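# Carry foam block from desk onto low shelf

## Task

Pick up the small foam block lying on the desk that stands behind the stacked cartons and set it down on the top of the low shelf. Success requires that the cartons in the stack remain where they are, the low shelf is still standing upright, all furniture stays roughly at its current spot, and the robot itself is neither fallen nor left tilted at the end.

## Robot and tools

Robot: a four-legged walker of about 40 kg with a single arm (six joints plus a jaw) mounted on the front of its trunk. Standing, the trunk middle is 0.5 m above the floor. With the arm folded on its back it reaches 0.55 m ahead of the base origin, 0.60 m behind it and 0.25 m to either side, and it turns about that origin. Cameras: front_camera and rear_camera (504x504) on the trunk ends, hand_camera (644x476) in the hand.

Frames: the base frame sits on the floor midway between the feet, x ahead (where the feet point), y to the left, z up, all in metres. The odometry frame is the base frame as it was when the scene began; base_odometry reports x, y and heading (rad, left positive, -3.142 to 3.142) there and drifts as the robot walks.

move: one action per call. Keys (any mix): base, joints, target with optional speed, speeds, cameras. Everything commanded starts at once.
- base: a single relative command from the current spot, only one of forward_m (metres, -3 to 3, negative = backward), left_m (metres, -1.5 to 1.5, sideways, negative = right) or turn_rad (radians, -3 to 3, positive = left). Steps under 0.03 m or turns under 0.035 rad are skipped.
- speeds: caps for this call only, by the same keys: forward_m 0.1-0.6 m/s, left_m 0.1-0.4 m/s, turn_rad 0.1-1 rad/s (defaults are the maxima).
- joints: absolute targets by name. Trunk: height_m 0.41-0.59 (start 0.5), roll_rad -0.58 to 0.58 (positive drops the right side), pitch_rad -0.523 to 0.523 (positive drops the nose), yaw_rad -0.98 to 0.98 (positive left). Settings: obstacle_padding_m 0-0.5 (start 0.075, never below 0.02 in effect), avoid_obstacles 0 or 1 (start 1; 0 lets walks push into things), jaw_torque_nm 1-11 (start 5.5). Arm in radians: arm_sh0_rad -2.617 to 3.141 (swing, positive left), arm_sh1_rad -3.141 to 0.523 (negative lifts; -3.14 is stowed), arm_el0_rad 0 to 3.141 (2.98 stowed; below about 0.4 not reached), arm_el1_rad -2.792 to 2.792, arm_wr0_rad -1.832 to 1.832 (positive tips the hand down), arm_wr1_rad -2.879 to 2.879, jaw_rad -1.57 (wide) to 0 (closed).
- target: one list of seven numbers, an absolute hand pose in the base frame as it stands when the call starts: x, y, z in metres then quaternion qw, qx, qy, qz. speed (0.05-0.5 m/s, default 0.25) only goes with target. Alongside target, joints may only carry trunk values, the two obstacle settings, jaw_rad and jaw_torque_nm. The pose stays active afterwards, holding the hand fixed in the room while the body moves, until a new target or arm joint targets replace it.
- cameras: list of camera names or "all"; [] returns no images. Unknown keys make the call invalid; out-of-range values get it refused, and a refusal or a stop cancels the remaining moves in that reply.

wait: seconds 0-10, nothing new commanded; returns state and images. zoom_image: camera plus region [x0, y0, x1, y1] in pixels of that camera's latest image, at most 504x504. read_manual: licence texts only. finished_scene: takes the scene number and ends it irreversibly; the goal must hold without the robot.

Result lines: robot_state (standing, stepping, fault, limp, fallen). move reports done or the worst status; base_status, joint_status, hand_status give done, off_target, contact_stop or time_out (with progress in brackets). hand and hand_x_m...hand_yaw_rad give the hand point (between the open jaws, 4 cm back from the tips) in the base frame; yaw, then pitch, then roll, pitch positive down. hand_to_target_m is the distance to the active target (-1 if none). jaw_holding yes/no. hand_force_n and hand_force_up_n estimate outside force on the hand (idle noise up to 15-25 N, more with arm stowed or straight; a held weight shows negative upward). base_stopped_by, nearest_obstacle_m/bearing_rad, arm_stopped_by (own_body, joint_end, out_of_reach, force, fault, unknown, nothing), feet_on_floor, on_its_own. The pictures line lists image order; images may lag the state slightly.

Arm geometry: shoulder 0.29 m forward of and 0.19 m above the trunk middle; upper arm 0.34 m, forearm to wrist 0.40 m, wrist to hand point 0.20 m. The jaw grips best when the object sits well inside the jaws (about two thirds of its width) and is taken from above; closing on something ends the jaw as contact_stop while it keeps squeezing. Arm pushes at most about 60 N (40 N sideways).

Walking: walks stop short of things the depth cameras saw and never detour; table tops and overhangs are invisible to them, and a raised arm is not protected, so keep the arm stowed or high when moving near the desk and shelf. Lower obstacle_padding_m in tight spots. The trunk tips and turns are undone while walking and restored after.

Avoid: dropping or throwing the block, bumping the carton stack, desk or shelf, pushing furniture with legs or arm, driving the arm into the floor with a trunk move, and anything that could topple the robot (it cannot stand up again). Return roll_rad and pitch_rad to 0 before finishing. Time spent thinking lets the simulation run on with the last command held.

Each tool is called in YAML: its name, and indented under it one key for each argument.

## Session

move:

Scene clock: 0.00 s.
base_odometry: x=-0.001 y=+0.000 heading=+0.000
base_status: not commanded
joint_positions: height_m=+0.499 roll_rad=-0.008 pitch_rad=+0.002 yaw_rad=+0.001 obstacle_padding_m=+0.075 avoid_obstacles=+1.000 arm_sh0_rad=+0.000 arm_sh1_rad=-3.140 arm_el0_rad=+2.981 arm_el1_rad=+0.000 arm_wr0_rad=+0.000 arm_wr1_rad=+0.000 jaw_rad=-0.001 jaw_torque_nm=+5.500
joint_status: not commanded
robot_state: standing
hand_x_m: 0.501
hand_y_m: 0.006
hand_z_m: 0.855
hand_roll_rad: -0.009
hand_pitch_rad: -0.156
hand_yaw_rad: 0.000
jaw_holding: no
hand_force_n: 8
hand_force_up_n: 3
base_stopped_by: nothing
nearest_obstacle_m: 9.00
nearest_obstacle_bearing_rad: 0.00
arm_stopped_by: nothing
hand_to_target_m: -1.000
feet_on_floor: stepping
hand: x=+0.5012 y=+0.0062 z=+0.8551 quat_wxyz=(+0.997, -0.005, -0.078, +0.000) (m; base frame)
hand_status: not commanded
pictures: front_camera, hand_camera, rear_camera

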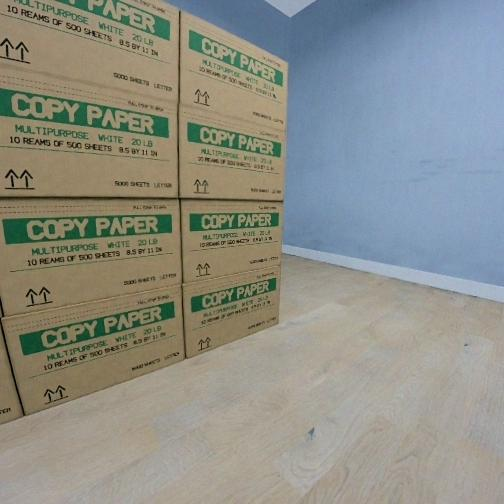

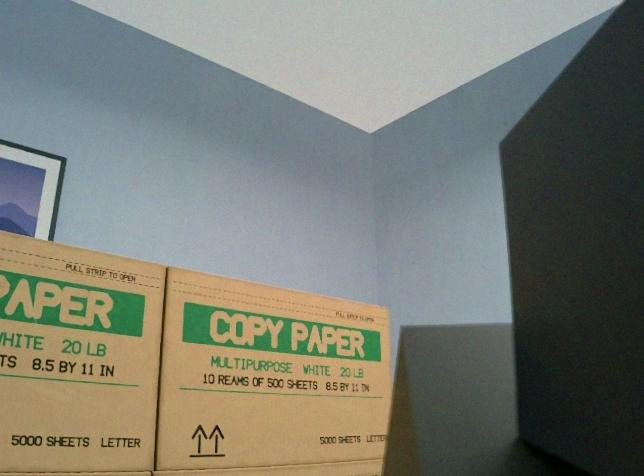

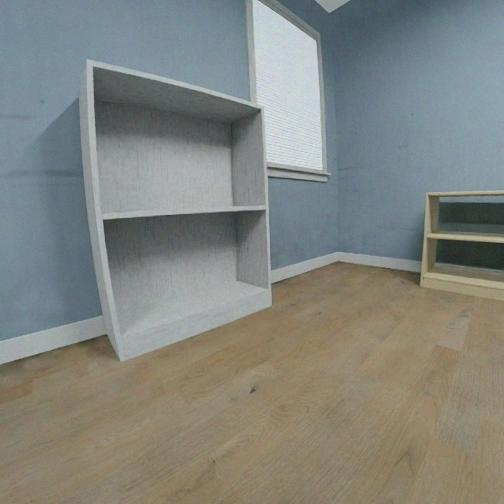

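move:
  base: {"turn_rad": 0.57}
  joints: {"arm_sh1_rad": -1.3, "arm_el0_rad": 0.45, "arm_wr0_rad": 1.4, "jaw_rad": -1.3}
  cameras: ["front_camera", "hand_camera"]

Scene clock: 21.03 s.
move: done
base_odometry: x=-0.001 y=+0.001 heading=+0.572
base_status: done
joint_positions: height_m=+0.499 roll_rad=-0.009 pitch_rad=+0.005 yaw_rad=-0.003 obstacle_padding_m=+0.075 avoid_obstacles=+1.000 arm_sh0_rad=+0.001 arm_sh1_rad=-1.307 arm_el0_rad=+0.464 arm_el1_rad=+0.000 arm_wr0_rad=+1.395 arm_wr1_rad=+0.000 jaw_rad=-1.301 jaw_torque_nm=+5.500
joint_status: all done
robot_state: standing
hand_x_m: 0.689
hand_y_m: 0.001
hand_z_m: 1.258
hand_roll_rad: -0.012
hand_pitch_rad: 0.558
hand_yaw_rad: -0.011
jaw_holding: no
hand_force_n: 2
hand_force_up_n: 1
base_stopped_by: nothing
nearest_obstacle_m: 0.45
nearest_obstacle_bearing_rad: 0.27
arm_stopped_by: nothing
hand_to_target_m: -1.000
feet_on_floor: fl fr hl hr
hand: x=+0.6895 y=+0.0012 z=+1.2582 quat_wxyz=(+0.961, -0.004, +0.275, -0.004) (m; base frame)
hand_status: not commanded
pictures: front_camera, hand_camera

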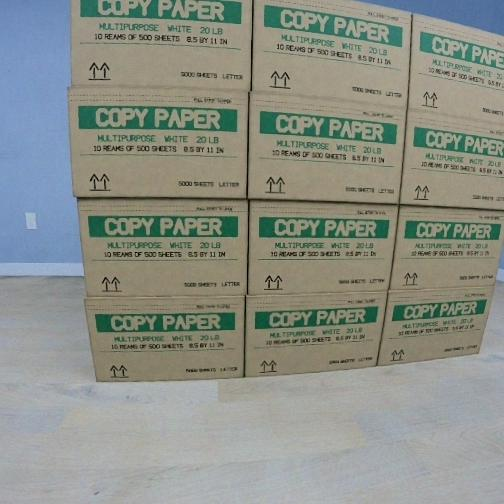

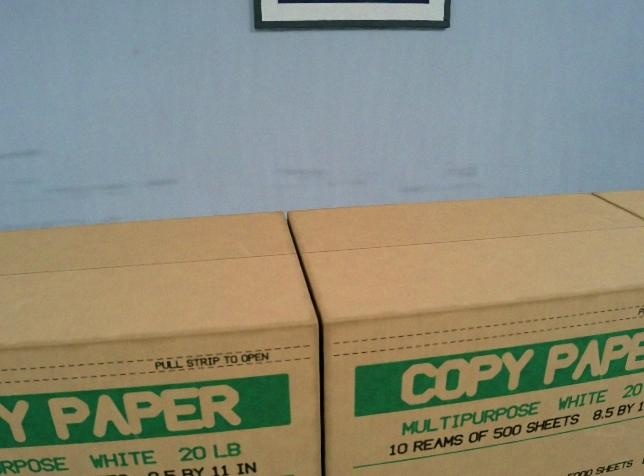

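move:
  base: {"forward_m": 0.3}
  speeds: {"forward_m": 0.3}
  cameras: []

move:
  joints: {"height_m": 0.585, "arm_sh1_rad": -1.15, "arm_el0_rad": 0.45, "arm_wr0_rad": 1.4}
  cameras: ["hand_camera"]

Scene clock: 32.87 s.
move: done
base_odometry: x=+0.250 y=+0.165 heading=+0.572
base_status: done
joint_positions: height_m=+0.498 roll_rad=-0.016 pitch_rad=+0.005 yaw_rad=+0.003 obstacle_padding_m=+0.075 avoid_obstacles=+1.000 arm_sh0_rad=-0.004 arm_sh1_rad=-1.299 arm_el0_rad=+0.448 arm_el1_rad=-0.001 arm_wr0_rad=+1.398 arm_wr1_rad=+0.000 jaw_rad=-1.301 jaw_torque_nm=+5.500
joint_status: not commanded
robot_state: standing
hand_x_m: 0.687
hand_y_m: 0.005
hand_z_m: 1.259
hand_roll_rad: -0.021
hand_pitch_rad: 0.553
hand_yaw_rad: -0.014
jaw_holding: no
hand_force_n: 3
hand_force_up_n: 2
base_stopped_by: nothing
nearest_obstacle_m: 0.16
nearest_obstacle_bearing_rad: 0.24
arm_stopped_by: nothing
hand_to_target_m: -1.000
feet_on_floor: fl fr hl hr
hand: x=+0.6869 y=+0.0048 z=+1.2594 quat_wxyz=(+0.962, -0.008, +0.273, -0.004) (m; base frame)
hand_status: not commanded
pictures: none
No camera images: "cameras" was empty.

Scene clock: 33.87 s.
move: done
base_odometry: x=+0.255 y=+0.169 heading=+0.572
base_status: not commanded
joint_positions: height_m=+0.584 roll_rad=-0.017 pitch_rad=+0.006 yaw_rad=+0.001 obstacle_padding_m=+0.075 avoid_obstacles=+1.000 arm_sh0_rad=-0.003 arm_sh1_rad=-1.153 arm_el0_rad=+0.456 arm_el1_rad=-0.001 arm_wr0_rad=+1.398 arm_wr1_rad=+0.000 jaw_rad=-1.301 jaw_torque_nm=+5.500
joint_status: all done
robot_state: standing
hand_x_m: 0.758
hand_y_m: 0.005
hand_z_m: 1.267
hand_roll_rad: -0.025
hand_pitch_rad: 0.708
hand_yaw_rad: -0.020
jaw_holding: no
hand_force_n: 3
hand_force_up_n: 1
base_stopped_by: nothing
nearest_obstacle_m: 0.16
nearest_obstacle_bearing_rad: 0.24
arm_stopped_by: nothing
hand_to_target_m: -1.000
feet_on_floor: fl fr hl hr
hand: x=+0.7580 y=+0.0047 z=+1.2673 quat_wxyz=(+0.938, -0.008, +0.347, -0.005) (m; base frame)
hand_status: not commanded
pictures: hand_camera

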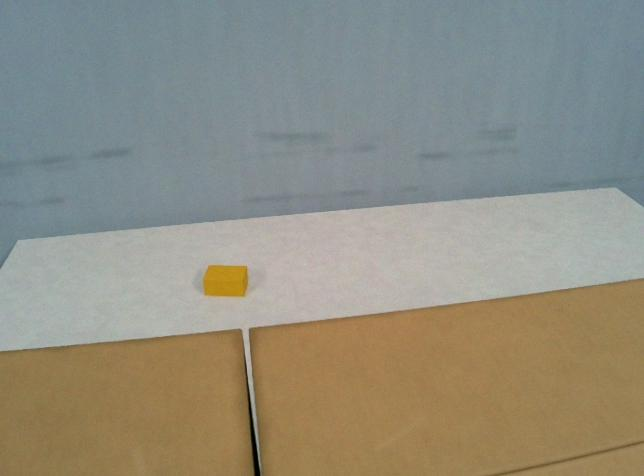

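move:
  joints: {"height_m": 0.5, "arm_sh1_rad": -2.6, "arm_el0_rad": 2.5, "arm_wr0_rad": 0.1, "jaw_rad": -1.0}
  cameras: []

move:
  base: {"left_m": 1.3}
  cameras: ["front_camera"]

Scene clock: 53.93 s.
move: done
base_odometry: x=+0.251 y=+0.167 heading=+0.572
base_status: not commanded
joint_positions: height_m=+0.499 roll_rad=-0.009 pitch_rad=+0.006 yaw_rad=+0.004 obstacle_padding_m=+0.075 avoid_obstacles=+1.000 arm_sh0_rad=+0.000 arm_sh1_rad=-2.590 arm_el0_rad=+2.491 arm_el1_rad=-0.001 arm_wr0_rad=+0.105 arm_wr1_rad=+0.000 jaw_rad=-1.001 jaw_torque_nm=+5.500
joint_status: all done
robot_state: standing
hand_x_m: 0.554
hand_y_m: 0.004
hand_z_m: 0.973
hand_roll_rad: -0.011
hand_pitch_rad: 0.013
hand_yaw_rad: 0.002
jaw_holding: no
hand_force_n: 5
hand_force_up_n: 2
base_stopped_by: nothing
nearest_obstacle_m: 0.16
nearest_obstacle_bearing_rad: 0.24
arm_stopped_by: nothing
hand_to_target_m: -1.000
feet_on_floor: fl fr hl hr
hand: x=+0.5543 y=+0.0044 z=+0.9733 quat_wxyz=(+1.000, -0.006, +0.007, +0.001) (m; base frame)
hand_status: not commanded
pictures: none
No camera images: "cameras" was empty.

Scene clock: 59.17 s.
move: done
base_odometry: x=-0.451 y=+1.261 heading=+0.574
base_status: done
joint_positions: height_m=+0.498 roll_rad=-0.002 pitch_rad=+0.011 yaw_rad=+0.001 obstacle_padding_m=+0.075 avoid_obstacles=+1.000 arm_sh0_rad=+0.000 arm_sh1_rad=-2.599 arm_el0_rad=+2.500 arm_el1_rad=-0.001 arm_wr0_rad=+0.100 arm_wr1_rad=+0.000 jaw_rad=-1.001 jaw_torque_nm=+5.500
joint_status: not commanded
robot_state: standing
hand_x_m: 0.551
hand_y_m: -0.001
hand_z_m: 0.969
hand_roll_rad: -0.004
hand_pitch_rad: 0.012
hand_yaw_rad: -0.001
jaw_holding: no
hand_force_n: 2
hand_force_up_n: 1
base_stopped_by: nothing
nearest_obstacle_m: 0.43
nearest_obstacle_bearing_rad: 2.32
arm_stopped_by: nothing
hand_to_target_m: -1.000
feet_on_floor: fl fr hl hr
hand: x=+0.5507 y=-0.0012 z=+0.9689 quat_wxyz=(+1.000, -0.002, +0.006, +0.000) (m; base frame)
hand_status: not commanded
pictures: front_camera

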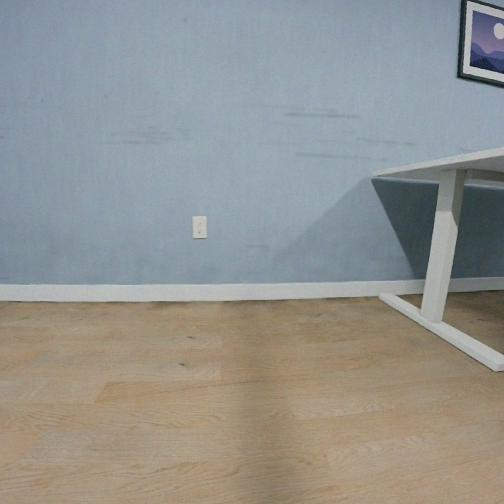

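move:
  base: {"turn_rad": -1.57}
  joints: {"obstacle_padding_m": 0.04}
  cameras: []

move:
  base: {"left_m": 1.2}
  cameras: []

move:
  joints: {"arm_sh1_rad": -2.1, "arm_el0_rad": 2.25, "arm_wr0_rad": 0.35, "jaw_rad": -1.3}

Scene clock: 72.70 s.
move: done
base_odometry: x=-0.453 y=+1.262 heading=-1.004
base_status: done
joint_positions: height_m=+0.499 roll_rad=-0.006 pitch_rad=-0.005 yaw_rad=+0.020 obstacle_padding_m=+0.040 avoid_obstacles=+1.000 arm_sh0_rad=-0.001 arm_sh1_rad=-2.598 arm_el0_rad=+2.498 arm_el1_rad=-0.001 arm_wr0_rad=+0.100 arm_wr1_rad=+0.000 jaw_rad=-1.001 jaw_torque_nm=+5.500
joint_status: all done
robot_state: standing
hand_x_m: 0.552
hand_y_m: 0.012
hand_z_m: 0.979
hand_roll_rad: -0.008
hand_pitch_rad: -0.004
hand_yaw_rad: 0.017
jaw_holding: no
hand_force_n: 1
hand_force_up_n: 0
base_stopped_by: nothing
nearest_obstacle_m: 0.12
nearest_obstacle_bearing_rad: -2.74
arm_stopped_by: nothing
hand_to_target_m: -1.000
feet_on_floor: fl fr hl hr
hand: x=+0.5517 y=+0.0124 z=+0.9794 quat_wxyz=(+1.000, -0.004, -0.002, +0.008) (m; base frame)
hand_status: not commanded
pictures: none
No camera images: "cameras" was empty.

Scene clock: 77.70 s.
move: done
base_odometry: x=+0.558 y=+1.905 heading=-1.004
base_status: done
joint_positions: height_m=+0.499 roll_rad=-0.013 pitch_rad=-0.004 yaw_rad=+0.001 obstacle_padding_m=+0.040 avoid_obstacles=+1.000 arm_sh0_rad=+0.000 arm_sh1_rad=-2.599 arm_el0_rad=+2.498 arm_el1_rad=+0.000 arm_wr0_rad=+0.100 arm_wr1_rad=+0.001 jaw_rad=-1.001 jaw_torque_nm=+5.500
joint_status: not commanded
robot_state: standing
hand_x_m: 0.550
hand_y_m: 0.003
hand_z_m: 0.979
hand_roll_rad: -0.015
hand_pitch_rad: -0.004
hand_yaw_rad: -0.001
jaw_holding: no
hand_force_n: 3
hand_force_up_n: 1
base_stopped_by: nothing
nearest_obstacle_m: 0.11
nearest_obstacle_bearing_rad: 2.59
arm_stopped_by: nothing
hand_to_target_m: -1.000
feet_on_floor: fl fr hl hr
hand: x=+0.5502 y=+0.0029 z=+0.9789 quat_wxyz=(+1.000, -0.007, -0.002, -0.001) (m; base frame)
hand_status: not commanded
pictures: none
No camera images: "cameras" was empty.

Scene clock: 78.87 s.
move: done
base_odometry: x=+0.558 y=+1.906 heading=-1.004
base_status: not commanded
joint_positions: height_m=+0.499 roll_rad=-0.011 pitch_rad=-0.004 yaw_rad=+0.001 obstacle_padding_m=+0.040 avoid_obstacles=+1.000 arm_sh0_rad=+0.000 arm_sh1_rad=-2.107 arm_el0_rad=+2.257 arm_el1_rad=+0.000 arm_wr0_rad=+0.345 arm_wr1_rad=+0.001 jaw_rad=-1.300 jaw_torque_nm=+5.500
joint_status: all done
robot_state: standing
hand_x_m: 0.646
hand_y_m: 0.002
hand_z_m: 0.901
hand_roll_rad: -0.015
hand_pitch_rad: 0.492
hand_yaw_rad: -0.008
jaw_holding: no
hand_force_n: 2
hand_force_up_n: 0
base_stopped_by: nothing
nearest_obstacle_m: 0.11
nearest_obstacle_bearing_rad: 2.59
arm_stopped_by: nothing
hand_to_target_m: -1.000
feet_on_floor: fl fr hl hr
hand: x=+0.6458 y=+0.0018 z=+0.9012 quat_wxyz=(+0.970, -0.006, +0.244, -0.002) (m; base frame)
hand_status: not commanded
pictures: front_camera, hand_camera, rear_camera

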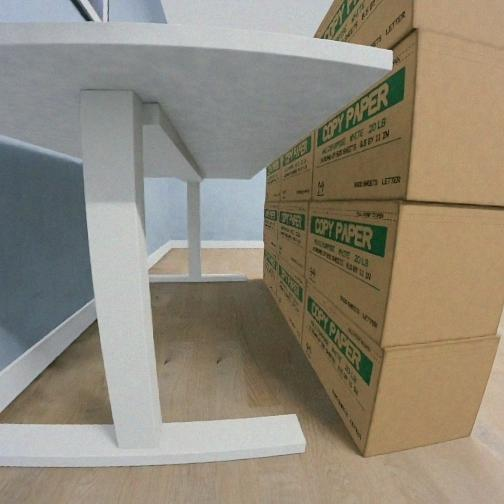

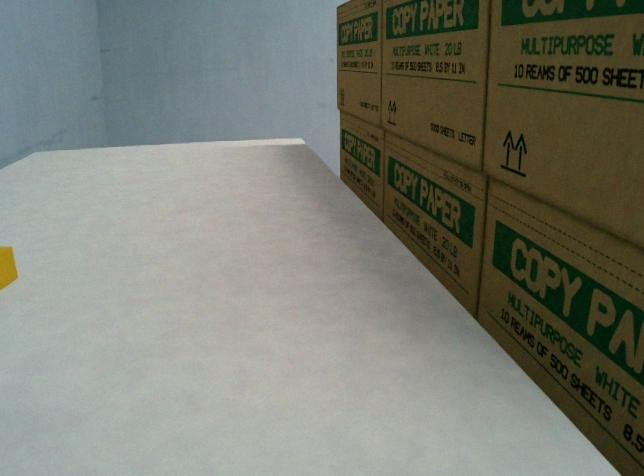

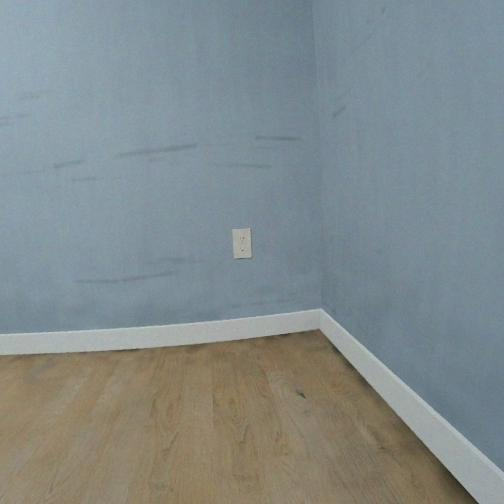

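move:
  joints: {"arm_sh0_rad": 0.3, "arm_sh1_rad": -1.75, "arm_el0_rad": 1.8, "arm_wr0_rad": 0.6}
  cameras: ["hand_camera"]

Scene clock: 84.40 s.
move: done
base_odometry: x=+0.557 y=+1.906 heading=-1.004
base_status: not commanded
joint_positions: height_m=+0.499 roll_rad=-0.008 pitch_rad=-0.004 yaw_rad=-0.001 obstacle_padding_m=+0.040 avoid_obstacles=+1.000 arm_sh0_rad=+0.294 arm_sh1_rad=-1.757 arm_el0_rad=+1.811 arm_el1_rad=+0.000 arm_wr0_rad=+0.595 arm_wr1_rad=+0.001 jaw_rad=-1.301 jaw_torque_nm=+5.500
joint_status: all done
robot_state: standing
hand_x_m: 0.702
hand_y_m: 0.138
hand_z_m: 0.957
hand_roll_rad: -0.013
hand_pitch_rad: 0.647
hand_yaw_rad: 0.283
jaw_holding: no
hand_force_n: 2
hand_force_up_n: 0
base_stopped_by: nothing
nearest_obstacle_m: 0.11
nearest_obstacle_bearing_rad: 2.59
arm_stopped_by: nothing
hand_to_target_m: -1.000
feet_on_floor: fl fr hl hr
hand: x=+0.7023 y=+0.1378 z=+0.9569 quat_wxyz=(+0.938, -0.051, +0.314, +0.136) (m; base frame)
hand_status: not commanded
pictures: hand_camera

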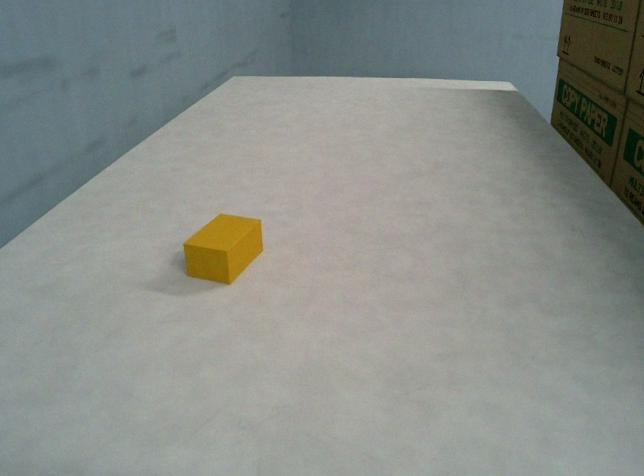

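move:
  base: {"forward_m": 0.2}
  speeds: {"forward_m": 0.2}
  joints: {"obstacle_padding_m": 0.02}
  cameras: ["front_camera", "hand_camera"]

Scene clock: 110.40 s.
move: done
base_odometry: x=+0.665 y=+1.741 heading=-1.004
base_status: done
joint_positions: height_m=+0.499 roll_rad=+0.000 pitch_rad=-0.008 yaw_rad=+0.000 obstacle_padding_m=+0.020 avoid_obstacles=+1.000 arm_sh0_rad=+0.300 arm_sh1_rad=-1.747 arm_el0_rad=+1.797 arm_el1_rad=+0.000 arm_wr0_rad=+0.599 arm_wr1_rad=+0.000 jaw_rad=-1.301 jaw_torque_nm=+5.500
joint_status: all done
robot_state: standing
hand_x_m: 0.700
hand_y_m: 0.138
hand_z_m: 0.963
hand_roll_rad: -0.004
hand_pitch_rad: 0.642
hand_yaw_rad: 0.295
jaw_holding: no
hand_force_n: 4
hand_force_up_n: 0
base_stopped_by: nothing
nearest_obstacle_m: 0.01
nearest_obstacle_bearing_rad: 0.43
arm_stopped_by: nothing
hand_to_target_m: -1.000
feet_on_floor: fl fr hl hr
hand: x=+0.7001 y=+0.1377 z=+0.9630 quat_wxyz=(+0.938, -0.048, +0.312, +0.140) (m; base frame)
hand_status: not commanded
pictures: front_camera, hand_camera

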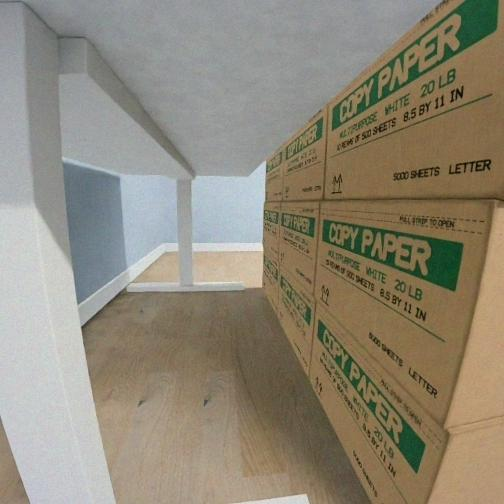

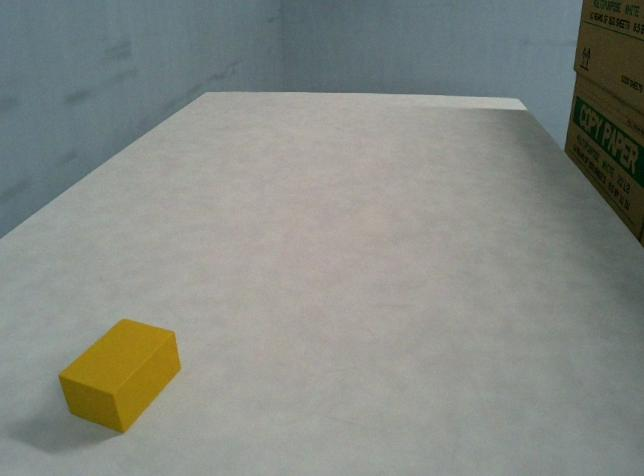

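move:
  target: [0.855, 0.4, 0.84, 0.6092, 0.6599, 0.2541, -0.359]
  joints: {"jaw_rad": -1.2}
  cameras: ["hand_camera", "front_camera"]

Scene clock: 137.97 s.
move: contact_stop
base_odometry: x=+0.662 y=+1.740 heading=-1.004
base_status: not commanded
joint_positions: height_m=+0.499 roll_rad=-0.006 pitch_rad=-0.005 yaw_rad=-0.003 obstacle_padding_m=+0.020 avoid_obstacles=+1.000 arm_sh0_rad=+0.720 arm_sh1_rad=-0.495 arm_el0_rad=+0.333 arm_el1_rad=-0.509 arm_wr0_rad=+1.327 arm_wr1_rad=+2.464 jaw_rad=-1.200 jaw_torque_nm=+5.500
joint_status: all done
robot_state: standing
hand_x_m: 0.828
hand_y_m: 0.383
hand_z_m: 0.833
hand_roll_rad: 1.530
hand_pitch_rad: 0.917
hand_yaw_rad: -0.195
jaw_holding: no
hand_force_n: 2
hand_force_up_n: 0
base_stopped_by: nothing
nearest_obstacle_m: 0.01
nearest_obstacle_bearing_rad: 0.43
arm_stopped_by: out_of_reach
hand_to_target_m: 0.035
feet_on_floor: fl fr hl hr
hand: x=+0.8279 y=+0.3829 z=+0.8334 quat_wxyz=(+0.614, +0.649, +0.257, -0.368) (m; base frame)
hand_status: contact_stop (0.035 m and 1.7 deg from the pose sent, 0.328 m and 110.7 deg at the start)
pictures: front_camera, hand_camera

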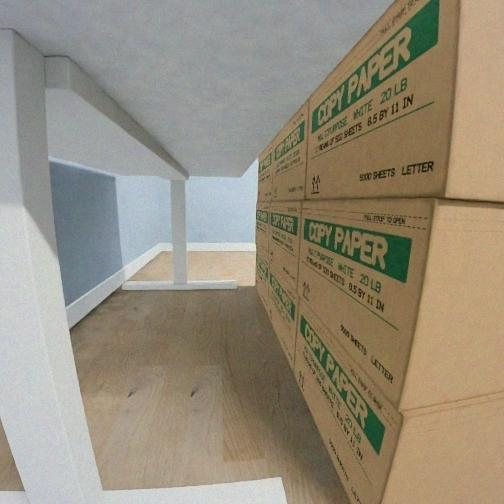

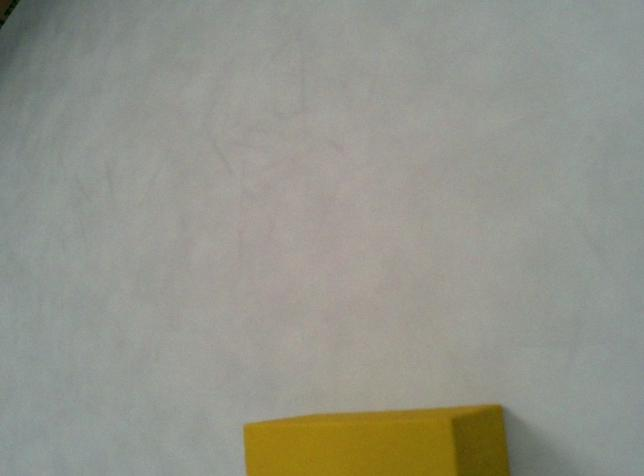

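move:
  target: [0.853, 0.424, 0.838, 0.6272, 0.6456, 0.2884, -0.3265]
  joints: {"yaw_rad": 0.25, "height_m": 0.55}
  cameras: ["hand_camera", "front_camera"]

Scene clock: 166.93 s.
move: off_target
base_odometry: x=+0.666 y=+1.739 heading=-0.987
base_status: not commanded
joint_positions: height_m=+0.550 roll_rad=+0.001 pitch_rad=-0.009 yaw_rad=+0.232 obstacle_padding_m=+0.020 avoid_obstacles=+1.000 arm_sh0_rad=+0.373 arm_sh1_rad=-0.591 arm_el0_rad=+0.644 arm_el1_rad=-0.476 arm_wr0_rad=+1.005 arm_wr1_rad=+2.406 jaw_rad=-1.200 jaw_torque_nm=+5.500
joint_status: all done
robot_state: standing
hand_x_m: 0.867
hand_y_m: 0.413
hand_z_m: 0.838
hand_roll_rad: 1.594
hand_pitch_rad: 0.883
hand_yaw_rad: -0.058
jaw_holding: no
hand_force_n: 5
hand_force_up_n: -1
base_stopped_by: nothing
nearest_obstacle_m: 0.01
nearest_obstacle_bearing_rad: 0.43
arm_stopped_by: nothing
hand_to_target_m: 0.012
feet_on_floor: fl fr hl hr
hand: x=+0.8671 y=+0.4131 z=+0.8379 quat_wxyz=(+0.623, +0.655, +0.280, -0.324) (m; base frame)
hand_status: off_target (0.012 m and 1.3 deg from the pose sent, 0.048 m and 6.1 deg at the start)
pictures: front_camera, hand_camera

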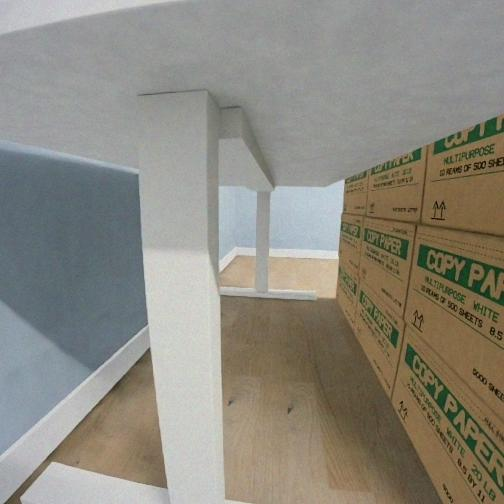

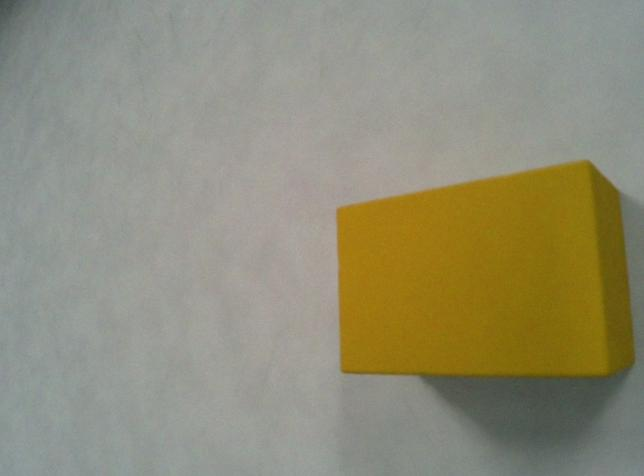

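move:
  target: [0.882, 0.412, 0.818, 0.6272, 0.6456, 0.2884, -0.3265]
  speed: 0.1
  cameras: ["hand_camera"]

Scene clock: 177.53 s.
move: off_target
base_odometry: x=+0.665 y=+1.740 heading=-0.987
base_status: not commanded
joint_positions: height_m=+0.550 roll_rad=-0.001 pitch_rad=-0.006 yaw_rad=+0.230 obstacle_padding_m=+0.020 avoid_obstacles=+1.000 arm_sh0_rad=+0.358 arm_sh1_rad=-0.567 arm_el0_rad=+0.631 arm_el1_rad=-0.454 arm_wr0_rad=+1.019 arm_wr1_rad=+2.359 jaw_rad=-1.201 jaw_torque_nm=+5.500
joint_status: not commanded
robot_state: standing
hand_x_m: 0.872
hand_y_m: 0.405
hand_z_m: 0.819
hand_roll_rad: 1.547
hand_pitch_rad: 0.917
hand_yaw_rad: -0.081
jaw_holding: no
hand_force_n: 2
hand_force_up_n: 0
base_stopped_by: nothing
nearest_obstacle_m: 0.01
nearest_obstacle_bearing_rad: 0.43
arm_stopped_by: nothing
hand_to_target_m: 0.012
feet_on_floor: fl fr hl hr
hand: x=+0.8718 y=+0.4054 z=+0.8194 quat_wxyz=(+0.628, +0.639, +0.291, -0.335) (m; base frame)
hand_status: off_target (0.012 m and 1.3 deg from the pose sent, 0.025 m and 1.6 deg at the start)
pictures: hand_camera

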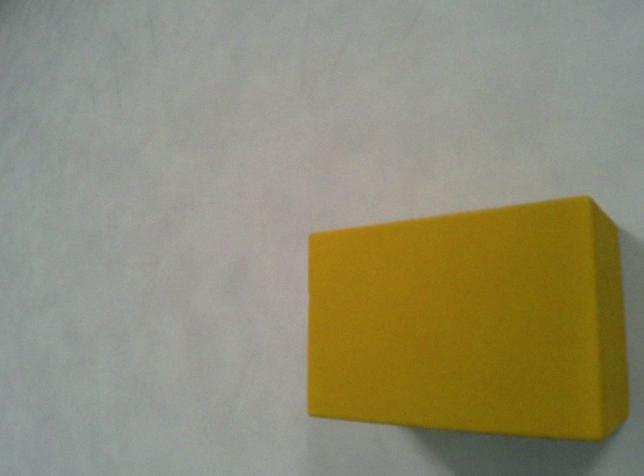

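move:
  target: [0.914, 0.409, 0.775, 0.6272, 0.6456, 0.2884, -0.3265]
  speed: 0.06
  cameras: ["hand_camera"]

Scene clock: 183.97 s.
move: off_target
base_odometry: x=+0.666 y=+1.740 heading=-0.987
base_status: not commanded
joint_positions: height_m=+0.550 roll_rad=-0.001 pitch_rad=-0.006 yaw_rad=+0.230 obstacle_padding_m=+0.020 avoid_obstacles=+1.000 arm_sh0_rad=+0.330 arm_sh1_rad=-0.415 arm_el0_rad=+0.478 arm_el1_rad=-0.439 arm_wr0_rad=+1.002 arm_wr1_rad=+2.330 jaw_rad=-1.201 jaw_torque_nm=+5.500
joint_status: not commanded
robot_state: standing
hand_x_m: 0.900
hand_y_m: 0.402
hand_z_m: 0.776
hand_roll_rad: 1.555
hand_pitch_rad: 0.912
hand_yaw_rad: -0.075
jaw_holding: no
hand_force_n: 2
hand_force_up_n: -1
base_stopped_by: nothing
nearest_obstacle_m: 0.01
nearest_obstacle_bearing_rad: 0.43
arm_stopped_by: nothing
hand_to_target_m: 0.016
feet_on_floor: fl fr hl hr
hand: x=+0.9002 y=+0.4023 z=+0.7755 quat_wxyz=(+0.628, +0.641, +0.290, -0.333) (m; base frame)
hand_status: off_target (0.016 m and 0.9 deg from the pose sent, 0.061 m and 1.3 deg at the start)
pictures: hand_camera

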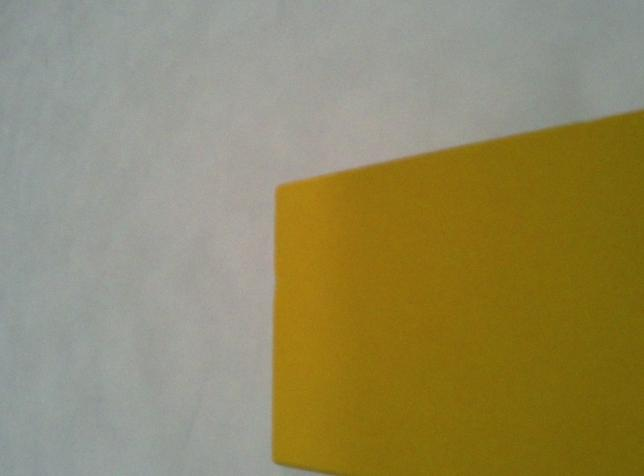

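move:
  target: [0.922, 0.409, 0.759, 0.6272, 0.6456, 0.2884, -0.3265]
  speed: 0.05
  cameras: []

move:
  cameras: ["hand_camera"]

Scene clock: 191.67 s.
move: contact_stop
base_odometry: x=+0.665 y=+1.740 heading=-0.987
base_status: not commanded
joint_positions: height_m=+0.550 roll_rad=+0.000 pitch_rad=-0.006 yaw_rad=+0.231 obstacle_padding_m=+0.020 avoid_obstacles=+1.000 arm_sh0_rad=+0.324 arm_sh1_rad=-0.378 arm_el0_rad=+0.422 arm_el1_rad=-0.436 arm_wr0_rad=+1.008 arm_wr1_rad=+2.316 jaw_rad=-1.201 jaw_torque_nm=+5.500
joint_status: not commanded
robot_state: standing
hand_x_m: 0.906
hand_y_m: 0.403
hand_z_m: 0.773
hand_roll_rad: 1.559
hand_pitch_rad: 0.904
hand_yaw_rad: -0.067
jaw_holding: no
hand_force_n: 8
hand_force_up_n: 8
base_stopped_by: nothing
nearest_obstacle_m: 0.01
nearest_obstacle_bearing_rad: 0.43
arm_stopped_by: out_of_reach
hand_to_target_m: 0.022
feet_on_floor: fl fr hl hr
hand: x=+0.9063 y=+0.4028 z=+0.7734 quat_wxyz=(+0.629, +0.642, +0.289, -0.328) (m; base frame)
hand_status: contact_stop (0.022 m and 0.5 deg from the pose sent, 0.028 m and 0.9 deg at the start)
pictures: none
No camera images: "cameras" was empty.

not run: a stop came earlier in this reply.

move:
  target: [0.912, 0.409, 0.755, 0.6272, 0.6456, 0.2884, -0.3265]
  speed: 0.05
  joints: {"yaw_rad": 0.33, "height_m": 0.53}
  cameras: ["hand_camera"]

Scene clock: 198.03 s.
move: off_target
base_odometry: x=+0.664 y=+1.741 heading=-0.981
base_status: not commanded
joint_positions: height_m=+0.530 roll_rad=+0.003 pitch_rad=-0.007 yaw_rad=+0.311 obstacle_padding_m=+0.020 avoid_obstacles=+1.000 arm_sh0_rad=+0.207 arm_sh1_rad=-0.399 arm_el0_rad=+0.417 arm_el1_rad=-0.423 arm_wr0_rad=+1.022 arm_wr1_rad=+2.279 jaw_rad=-1.201 jaw_torque_nm=+5.500
joint_status: all done
robot_state: standing
hand_x_m: 0.910
hand_y_m: 0.401
hand_z_m: 0.772
hand_roll_rad: 1.558
hand_pitch_rad: 0.901
hand_yaw_rad: -0.082
jaw_holding: no
hand_force_n: 11
hand_force_up_n: 10
base_stopped_by: nothing
nearest_obstacle_m: 0.01
nearest_obstacle_bearing_rad: 0.43
arm_stopped_by: nothing
hand_to_target_m: 0.019
feet_on_floor: fl fr hl hr
hand: x=+0.9097 y=+0.4014 z=+0.7723 quat_wxyz=(+0.628, +0.645, +0.284, -0.332) (m; base frame)
hand_status: off_target (0.019 m and 0.6 deg from the pose sent, 0.020 m and 0.5 deg at the start)
pictures: hand_camera

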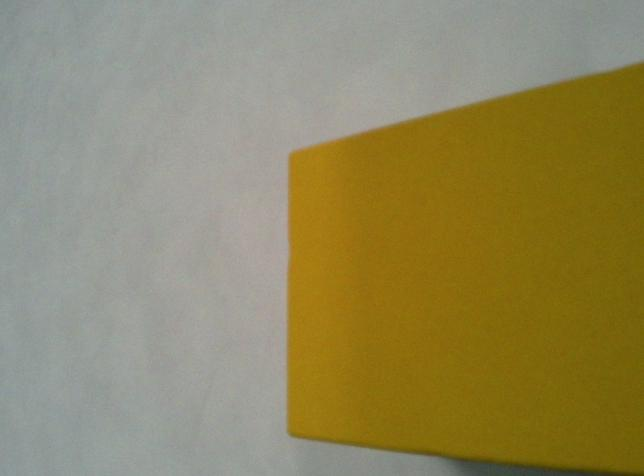

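move:
  target: [0.912, 0.408, 0.773, 0.6272, 0.6456, 0.2884, -0.3265]
  speed: 0.05
  cameras: []

move:
  joints: {"jaw_rad": 0}
  cameras: ["hand_camera"]

Scene clock: 203.83 s.
move: done
base_odometry: x=+0.664 y=+1.741 heading=-0.981
base_status: not commanded
joint_positions: height_m=+0.530 roll_rad=+0.002 pitch_rad=-0.007 yaw_rad=+0.311 obstacle_padding_m=+0.020 avoid_obstacles=+1.000 arm_sh0_rad=+0.206 arm_sh1_rad=-0.402 arm_el0_rad=+0.421 arm_el1_rad=-0.414 arm_wr0_rad=+1.010 arm_wr1_rad=+2.272 jaw_rad=-1.201 jaw_torque_nm=+5.500
joint_status: not commanded
robot_state: standing
hand_x_m: 0.910
hand_y_m: 0.403
hand_z_m: 0.773
hand_roll_rad: 1.570
hand_pitch_rad: 0.896
hand_yaw_rad: -0.064
jaw_holding: no
hand_force_n: 4
hand_force_up_n: 1
base_stopped_by: nothing
nearest_obstacle_m: 0.01
nearest_obstacle_bearing_rad: 0.43
arm_stopped_by: nothing
hand_to_target_m: 0.005
feet_on_floor: fl fr hl hr
hand: x=+0.9103 y=+0.4033 z=+0.7734 quat_wxyz=(+0.628, +0.646, +0.286, -0.326) (m; base frame)
hand_status: done (0.005 m and 0.3 deg from the pose sent, 0.007 m and 0.8 deg at the start)
pictures: none
No camera images: "cameras" was empty.

Scene clock: 207.93 s.
move: contact_stop
base_odometry: x=+0.664 y=+1.741 heading=-0.981
base_status: not commanded
joint_positions: height_m=+0.530 roll_rad=+0.002 pitch_rad=-0.007 yaw_rad=+0.309 obstacle_padding_m=+0.020 avoid_obstacles=+1.000 arm_sh0_rad=+0.215 arm_sh1_rad=-0.401 arm_el0_rad=+0.411 arm_el1_rad=-0.413 arm_wr0_rad=+1.039 arm_wr1_rad=+2.265 jaw_rad=-0.546 jaw_torque_nm=+5.500
joint_status: jaw_rad contact_stop (moved +0.655 of +1.201)
robot_state: standing
hand_x_m: 0.906
hand_y_m: 0.404
hand_z_m: 0.774
hand_roll_rad: 1.548
hand_pitch_rad: 0.913
hand_yaw_rad: -0.080
jaw_holding: yes
hand_force_n: 3
hand_force_up_n: 0
base_stopped_by: nothing
nearest_obstacle_m: 0.01
nearest_obstacle_bearing_rad: 0.43
arm_stopped_by: nothing
hand_to_target_m: 0.007
feet_on_floor: fl fr hl hr
hand: x=+0.9057 y=+0.4042 z=+0.7743 quat_wxyz=(+0.629, +0.639, +0.290, -0.333) (m; base frame)
hand_status: not commanded
pictures: hand_camera

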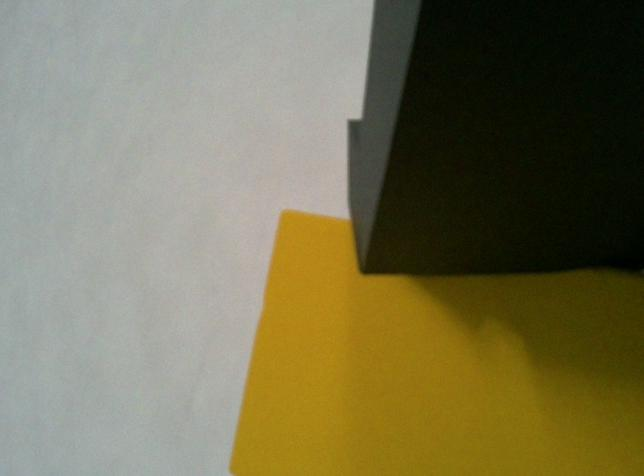

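move:
  target: [0.87, 0.408, 0.83, 0.629, 0.643, 0.288, -0.33]
  speed: 0.1
  cameras: ["hand_camera"]

Scene clock: 212.50 s.
move: off_target
base_odometry: x=+0.663 y=+1.741 heading=-0.981
base_status: not commanded
joint_positions: height_m=+0.530 roll_rad=+0.002 pitch_rad=-0.007 yaw_rad=+0.311 obstacle_padding_m=+0.020 avoid_obstacles=+1.000 arm_sh0_rad=+0.241 arm_sh1_rad=-0.497 arm_el0_rad=+0.447 arm_el1_rad=-0.421 arm_wr0_rad=+1.070 arm_wr1_rad=+2.285 jaw_rad=-0.545 jaw_torque_nm=+5.500
joint_status: not commanded
robot_state: standing
hand_x_m: 0.886
hand_y_m: 0.415
hand_z_m: 0.831
hand_roll_rad: 1.586
hand_pitch_rad: 0.881
hand_yaw_rad: -0.050
jaw_holding: yes
hand_force_n: 3
hand_force_up_n: 0
base_stopped_by: nothing
nearest_obstacle_m: 0.01
nearest_obstacle_bearing_rad: 0.43
arm_stopped_by: nothing
hand_to_target_m: 0.017
feet_on_floor: fl fr hl hr
hand: x=+0.8857 y=+0.4148 z=+0.8313 quat_wxyz=(+0.627, +0.652, +0.283, -0.320) (m; base frame)
hand_status: off_target (0.017 m and 1.7 deg from the pose sent, 0.066 m and 0.6 deg at the start)
pictures: hand_camera

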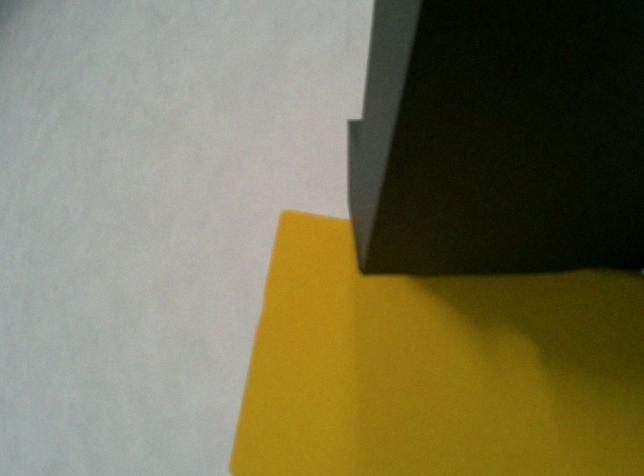

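move:
  joints: {"arm_sh0_rad": 0.1, "arm_sh1_rad": -1.5, "arm_el0_rad": 1.5, "arm_wr0_rad": 0.95, "yaw_rad": 0, "height_m": 0.5}
  cameras: ["front_camera"]

move:
  joints: {"arm_sh0_rad": 0, "arm_sh1_rad": -1.95, "arm_el0_rad": 2.0, "arm_wr0_rad": 0.9}
  base: {"forward_m": -0.15}
  cameras: ["hand_camera", "rear_camera"]

move:
  base: {"left_m": -1.4}
  cameras: ["rear_camera"]

Scene clock: 224.83 s.
move: done
base_odometry: x=+0.661 y=+1.741 heading=-1.003
base_status: not commanded
joint_positions: height_m=+0.499 roll_rad=-0.012 pitch_rad=-0.005 yaw_rad=+0.007 obstacle_padding_m=+0.020 avoid_obstacles=+1.000 arm_sh0_rad=+0.105 arm_sh1_rad=-1.491 arm_el0_rad=+1.486 arm_el1_rad=-0.432 arm_wr0_rad=+0.955 arm_wr1_rad=+2.305 jaw_rad=-0.545 jaw_torque_nm=+5.500
joint_status: all done
robot_state: standing
hand_x_m: 0.758
hand_y_m: -0.005
hand_z_m: 0.962
hand_roll_rad: 1.620
hand_pitch_rad: 0.820
hand_yaw_rad: -0.432
jaw_holding: yes
hand_force_n: 3
hand_force_up_n: 0
base_stopped_by: nothing
nearest_obstacle_m: 0.01
nearest_obstacle_bearing_rad: 0.43
arm_stopped_by: nothing
hand_to_target_m: -1.000
feet_on_floor: fl fr hl hr
hand: x=+0.7583 y=-0.0048 z=+0.9624 quat_wxyz=(+0.556, +0.708, +0.126, -0.418) (m; base frame)
hand_status: not commanded
pictures: front_camera

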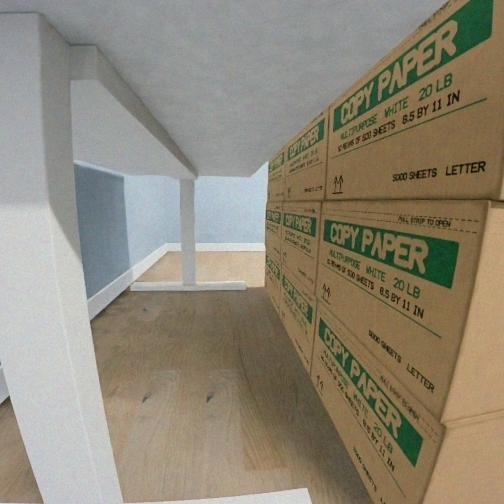

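Scene clock: 226.70 s.
move: done
base_odometry: x=+0.580 y=+1.868 heading=-1.002
base_status: done
joint_positions: height_m=+0.499 roll_rad=-0.013 pitch_rad=-0.003 yaw_rad=+0.000 obstacle_padding_m=+0.020 avoid_obstacles=+1.000 arm_sh0_rad=+0.002 arm_sh1_rad=-1.949 arm_el0_rad=+1.998 arm_el1_rad=-0.432 arm_wr0_rad=+0.904 arm_wr1_rad=+2.305 jaw_rad=-0.545 jaw_torque_nm=+5.500
joint_status: all done
robot_state: standing
hand_x_m: 0.627
hand_y_m: -0.060
hand_z_m: 0.914
hand_roll_rad: 1.614
hand_pitch_rad: 0.828
hand_yaw_rad: -0.526
jaw_holding: yes
hand_force_n: 1
hand_force_up_n: 0
base_stopped_by: nothing
nearest_obstacle_m: 0.13
nearest_obstacle_bearing_rad: 2.53
arm_stopped_by: nothing
hand_to_target_m: -1.000
feet_on_floor: fl fr hl hr
hand: x=+0.6273 y=-0.0596 z=+0.9144 quat_wxyz=(+0.536, +0.711, +0.097, -0.445) (m; base frame)
hand_status: not commanded
pictures: hand_camera, rear_camera

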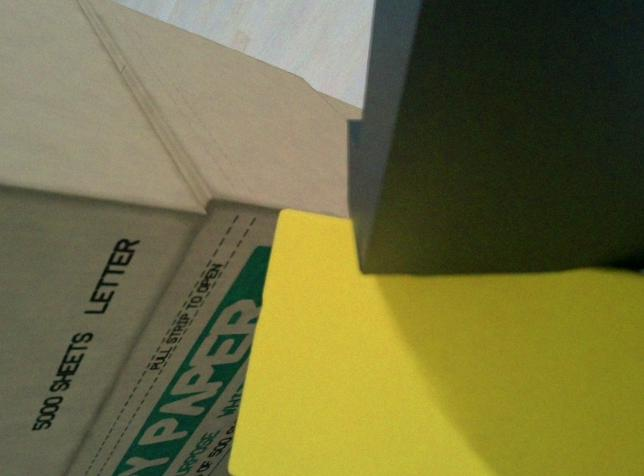

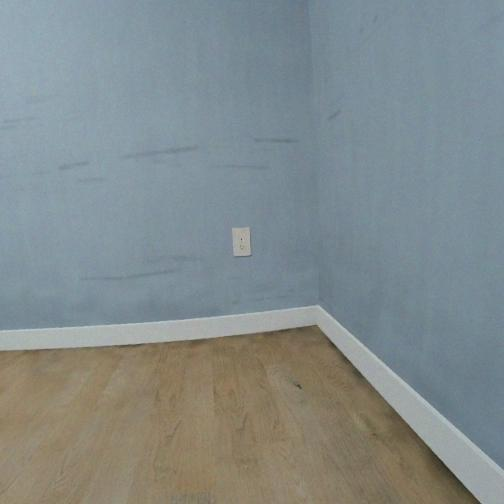

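Scene clock: 232.43 s.
move: done
base_odometry: x=-0.602 y=+1.112 heading=-1.004
base_status: done
joint_positions: height_m=+0.499 roll_rad=-0.005 pitch_rad=-0.010 yaw_rad=+0.004 obstacle_padding_m=+0.020 avoid_obstacles=+1.000 arm_sh0_rad=+0.002 arm_sh1_rad=-1.948 arm_el0_rad=+1.998 arm_el1_rad=-0.431 arm_wr0_rad=+0.900 arm_wr1_rad=+2.305 jaw_rad=-0.545 jaw_torque_nm=+5.500
joint_status: not commanded
robot_state: standing
hand_x_m: 0.627
hand_y_m: -0.060
hand_z_m: 0.919
hand_roll_rad: 1.632
hand_pitch_rad: 0.824
hand_yaw_rad: -0.507
jaw_holding: yes
hand_force_n: 3
hand_force_up_n: 0
base_stopped_by: nothing
nearest_obstacle_m: 0.12
nearest_obstacle_bearing_rad: -2.88
arm_stopped_by: nothing
hand_to_target_m: -1.000
feet_on_floor: fl fr hl hr
hand: x=+0.6270 y=-0.0602 z=+0.9194 quat_wxyz=(+0.534, +0.715, +0.098, -0.440) (m; base frame)
hand_status: not commanded
pictures: rear_camera

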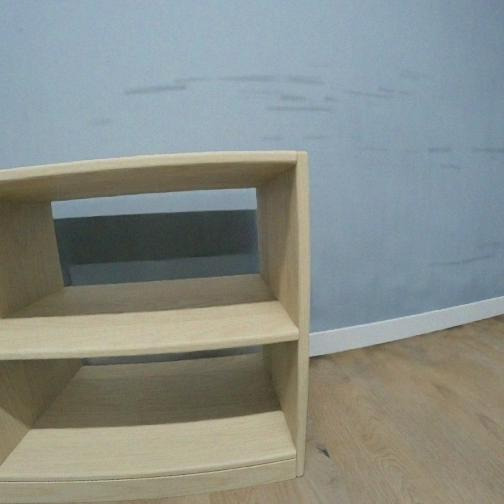

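move:
  base: {"forward_m": 0.3}
  cameras: []

move:
  base: {"turn_rad": -2.9}
  speeds: {"turn_rad": 0.8}
  cameras: ["front_camera"]

Scene clock: 241.70 s.
move: done
base_odometry: x=-0.440 y=+0.859 heading=-1.006
base_status: done
joint_positions: height_m=+0.499 roll_rad=-0.009 pitch_rad=-0.006 yaw_rad=+0.006 obstacle_padding_m=+0.020 avoid_obstacles=+1.000 arm_sh0_rad=-0.001 arm_sh1_rad=-1.946 arm_el0_rad=+1.997 arm_el1_rad=-0.432 arm_wr0_rad=+0.900 arm_wr1_rad=+2.305 jaw_rad=-0.545 jaw_torque_nm=+5.500
joint_status: not commanded
robot_state: standing
hand_x_m: 0.624
hand_y_m: -0.058
hand_z_m: 0.916
hand_roll_rad: 1.622
hand_pitch_rad: 0.826
hand_yaw_rad: -0.514
jaw_holding: yes
hand_force_n: 3
hand_force_up_n: 0
base_stopped_by: nothing
nearest_obstacle_m: 0.42
nearest_obstacle_bearing_rad: -2.97
arm_stopped_by: nothing
hand_to_target_m: -1.000
feet_on_floor: fl fr hl hr
hand: x=+0.6239 y=-0.0576 z=+0.9158 quat_wxyz=(+0.536, +0.713, +0.098, -0.442) (m; base frame)
hand_status: not commanded
pictures: none
No camera images: "cameras" was empty.

Scene clock: 247.37 s.
move: done
base_odometry: x=-0.442 y=+0.861 heading=+2.375
base_status: done
joint_positions: height_m=+0.498 roll_rad=+0.003 pitch_rad=+0.001 yaw_rad=+0.012 obstacle_padding_m=+0.020 avoid_obstacles=+1.000 arm_sh0_rad=+0.000 arm_sh1_rad=-1.949 arm_el0_rad=+1.998 arm_el1_rad=-0.432 arm_wr0_rad=+0.900 arm_wr1_rad=+2.305 jaw_rad=-0.545 jaw_torque_nm=+5.500
joint_status: not commanded
robot_state: standing
hand_x_m: 0.624
hand_y_m: -0.058
hand_z_m: 0.911
hand_roll_rad: 1.634
hand_pitch_rad: 0.837
hand_yaw_rad: -0.499
jaw_holding: yes
hand_force_n: 2
hand_force_up_n: 1
base_stopped_by: nothing
nearest_obstacle_m: 0.44
nearest_obstacle_bearing_rad: -2.32
arm_stopped_by: nothing
hand_to_target_m: -1.000
feet_on_floor: fl fr hl hr
hand: x=+0.6241 y=-0.0577 z=+0.9106 quat_wxyz=(+0.533, +0.714, +0.105, -0.441) (m; base frame)
hand_status: not commanded
pictures: front_camera

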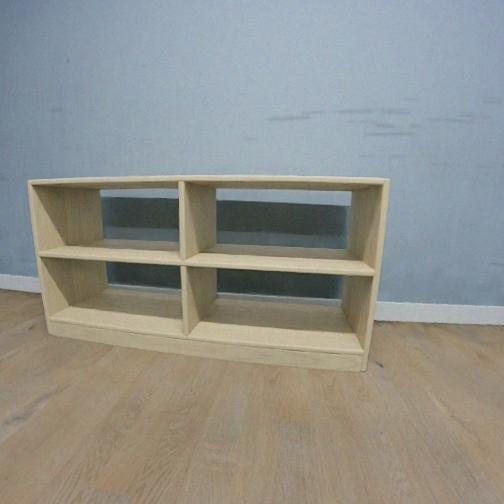

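move:
  base: {"forward_m": 0.42}
  speeds: {"forward_m": 0.35}
  cameras: ["front_camera", "hand_camera"]

Scene clock: 252.07 s.
move: done
base_odometry: x=-0.743 y=+1.152 heading=+2.371
base_status: done
joint_positions: height_m=+0.499 roll_rad=+0.008 pitch_rad=-0.003 yaw_rad=+0.008 obstacle_padding_m=+0.020 avoid_obstacles=+1.000 arm_sh0_rad=+0.004 arm_sh1_rad=-1.947 arm_el0_rad=+1.997 arm_el1_rad=-0.432 arm_wr0_rad=+0.899 arm_wr1_rad=+2.305 jaw_rad=-0.545 jaw_torque_nm=+5.500
joint_status: not commanded
robot_state: standing
hand_x_m: 0.627
hand_y_m: -0.058
hand_z_m: 0.913
hand_roll_rad: 1.642
hand_pitch_rad: 0.836
hand_yaw_rad: -0.493
jaw_holding: yes
hand_force_n: 3
hand_force_up_n: 0
base_stopped_by: nothing
nearest_obstacle_m: 0.14
nearest_obstacle_bearing_rad: -0.02
arm_stopped_by: nothing
hand_to_target_m: -1.000
feet_on_floor: fl fr hl hr
hand: x=+0.6270 y=-0.0579 z=+0.9130 quat_wxyz=(+0.531, +0.716, +0.105, -0.440) (m; base frame)
hand_status: not commanded
pictures: front_camera, hand_camera

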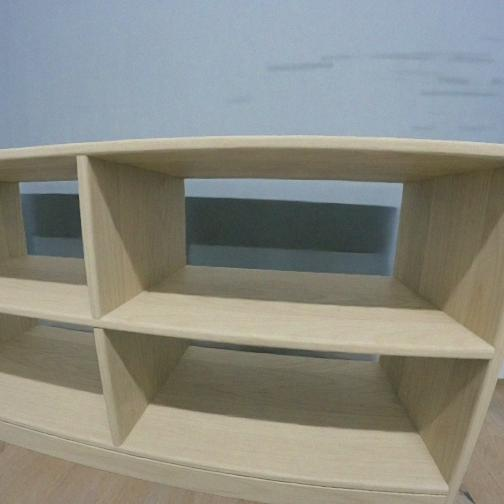

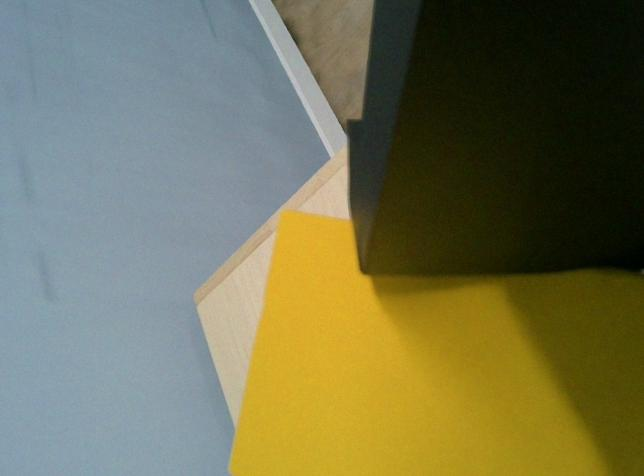

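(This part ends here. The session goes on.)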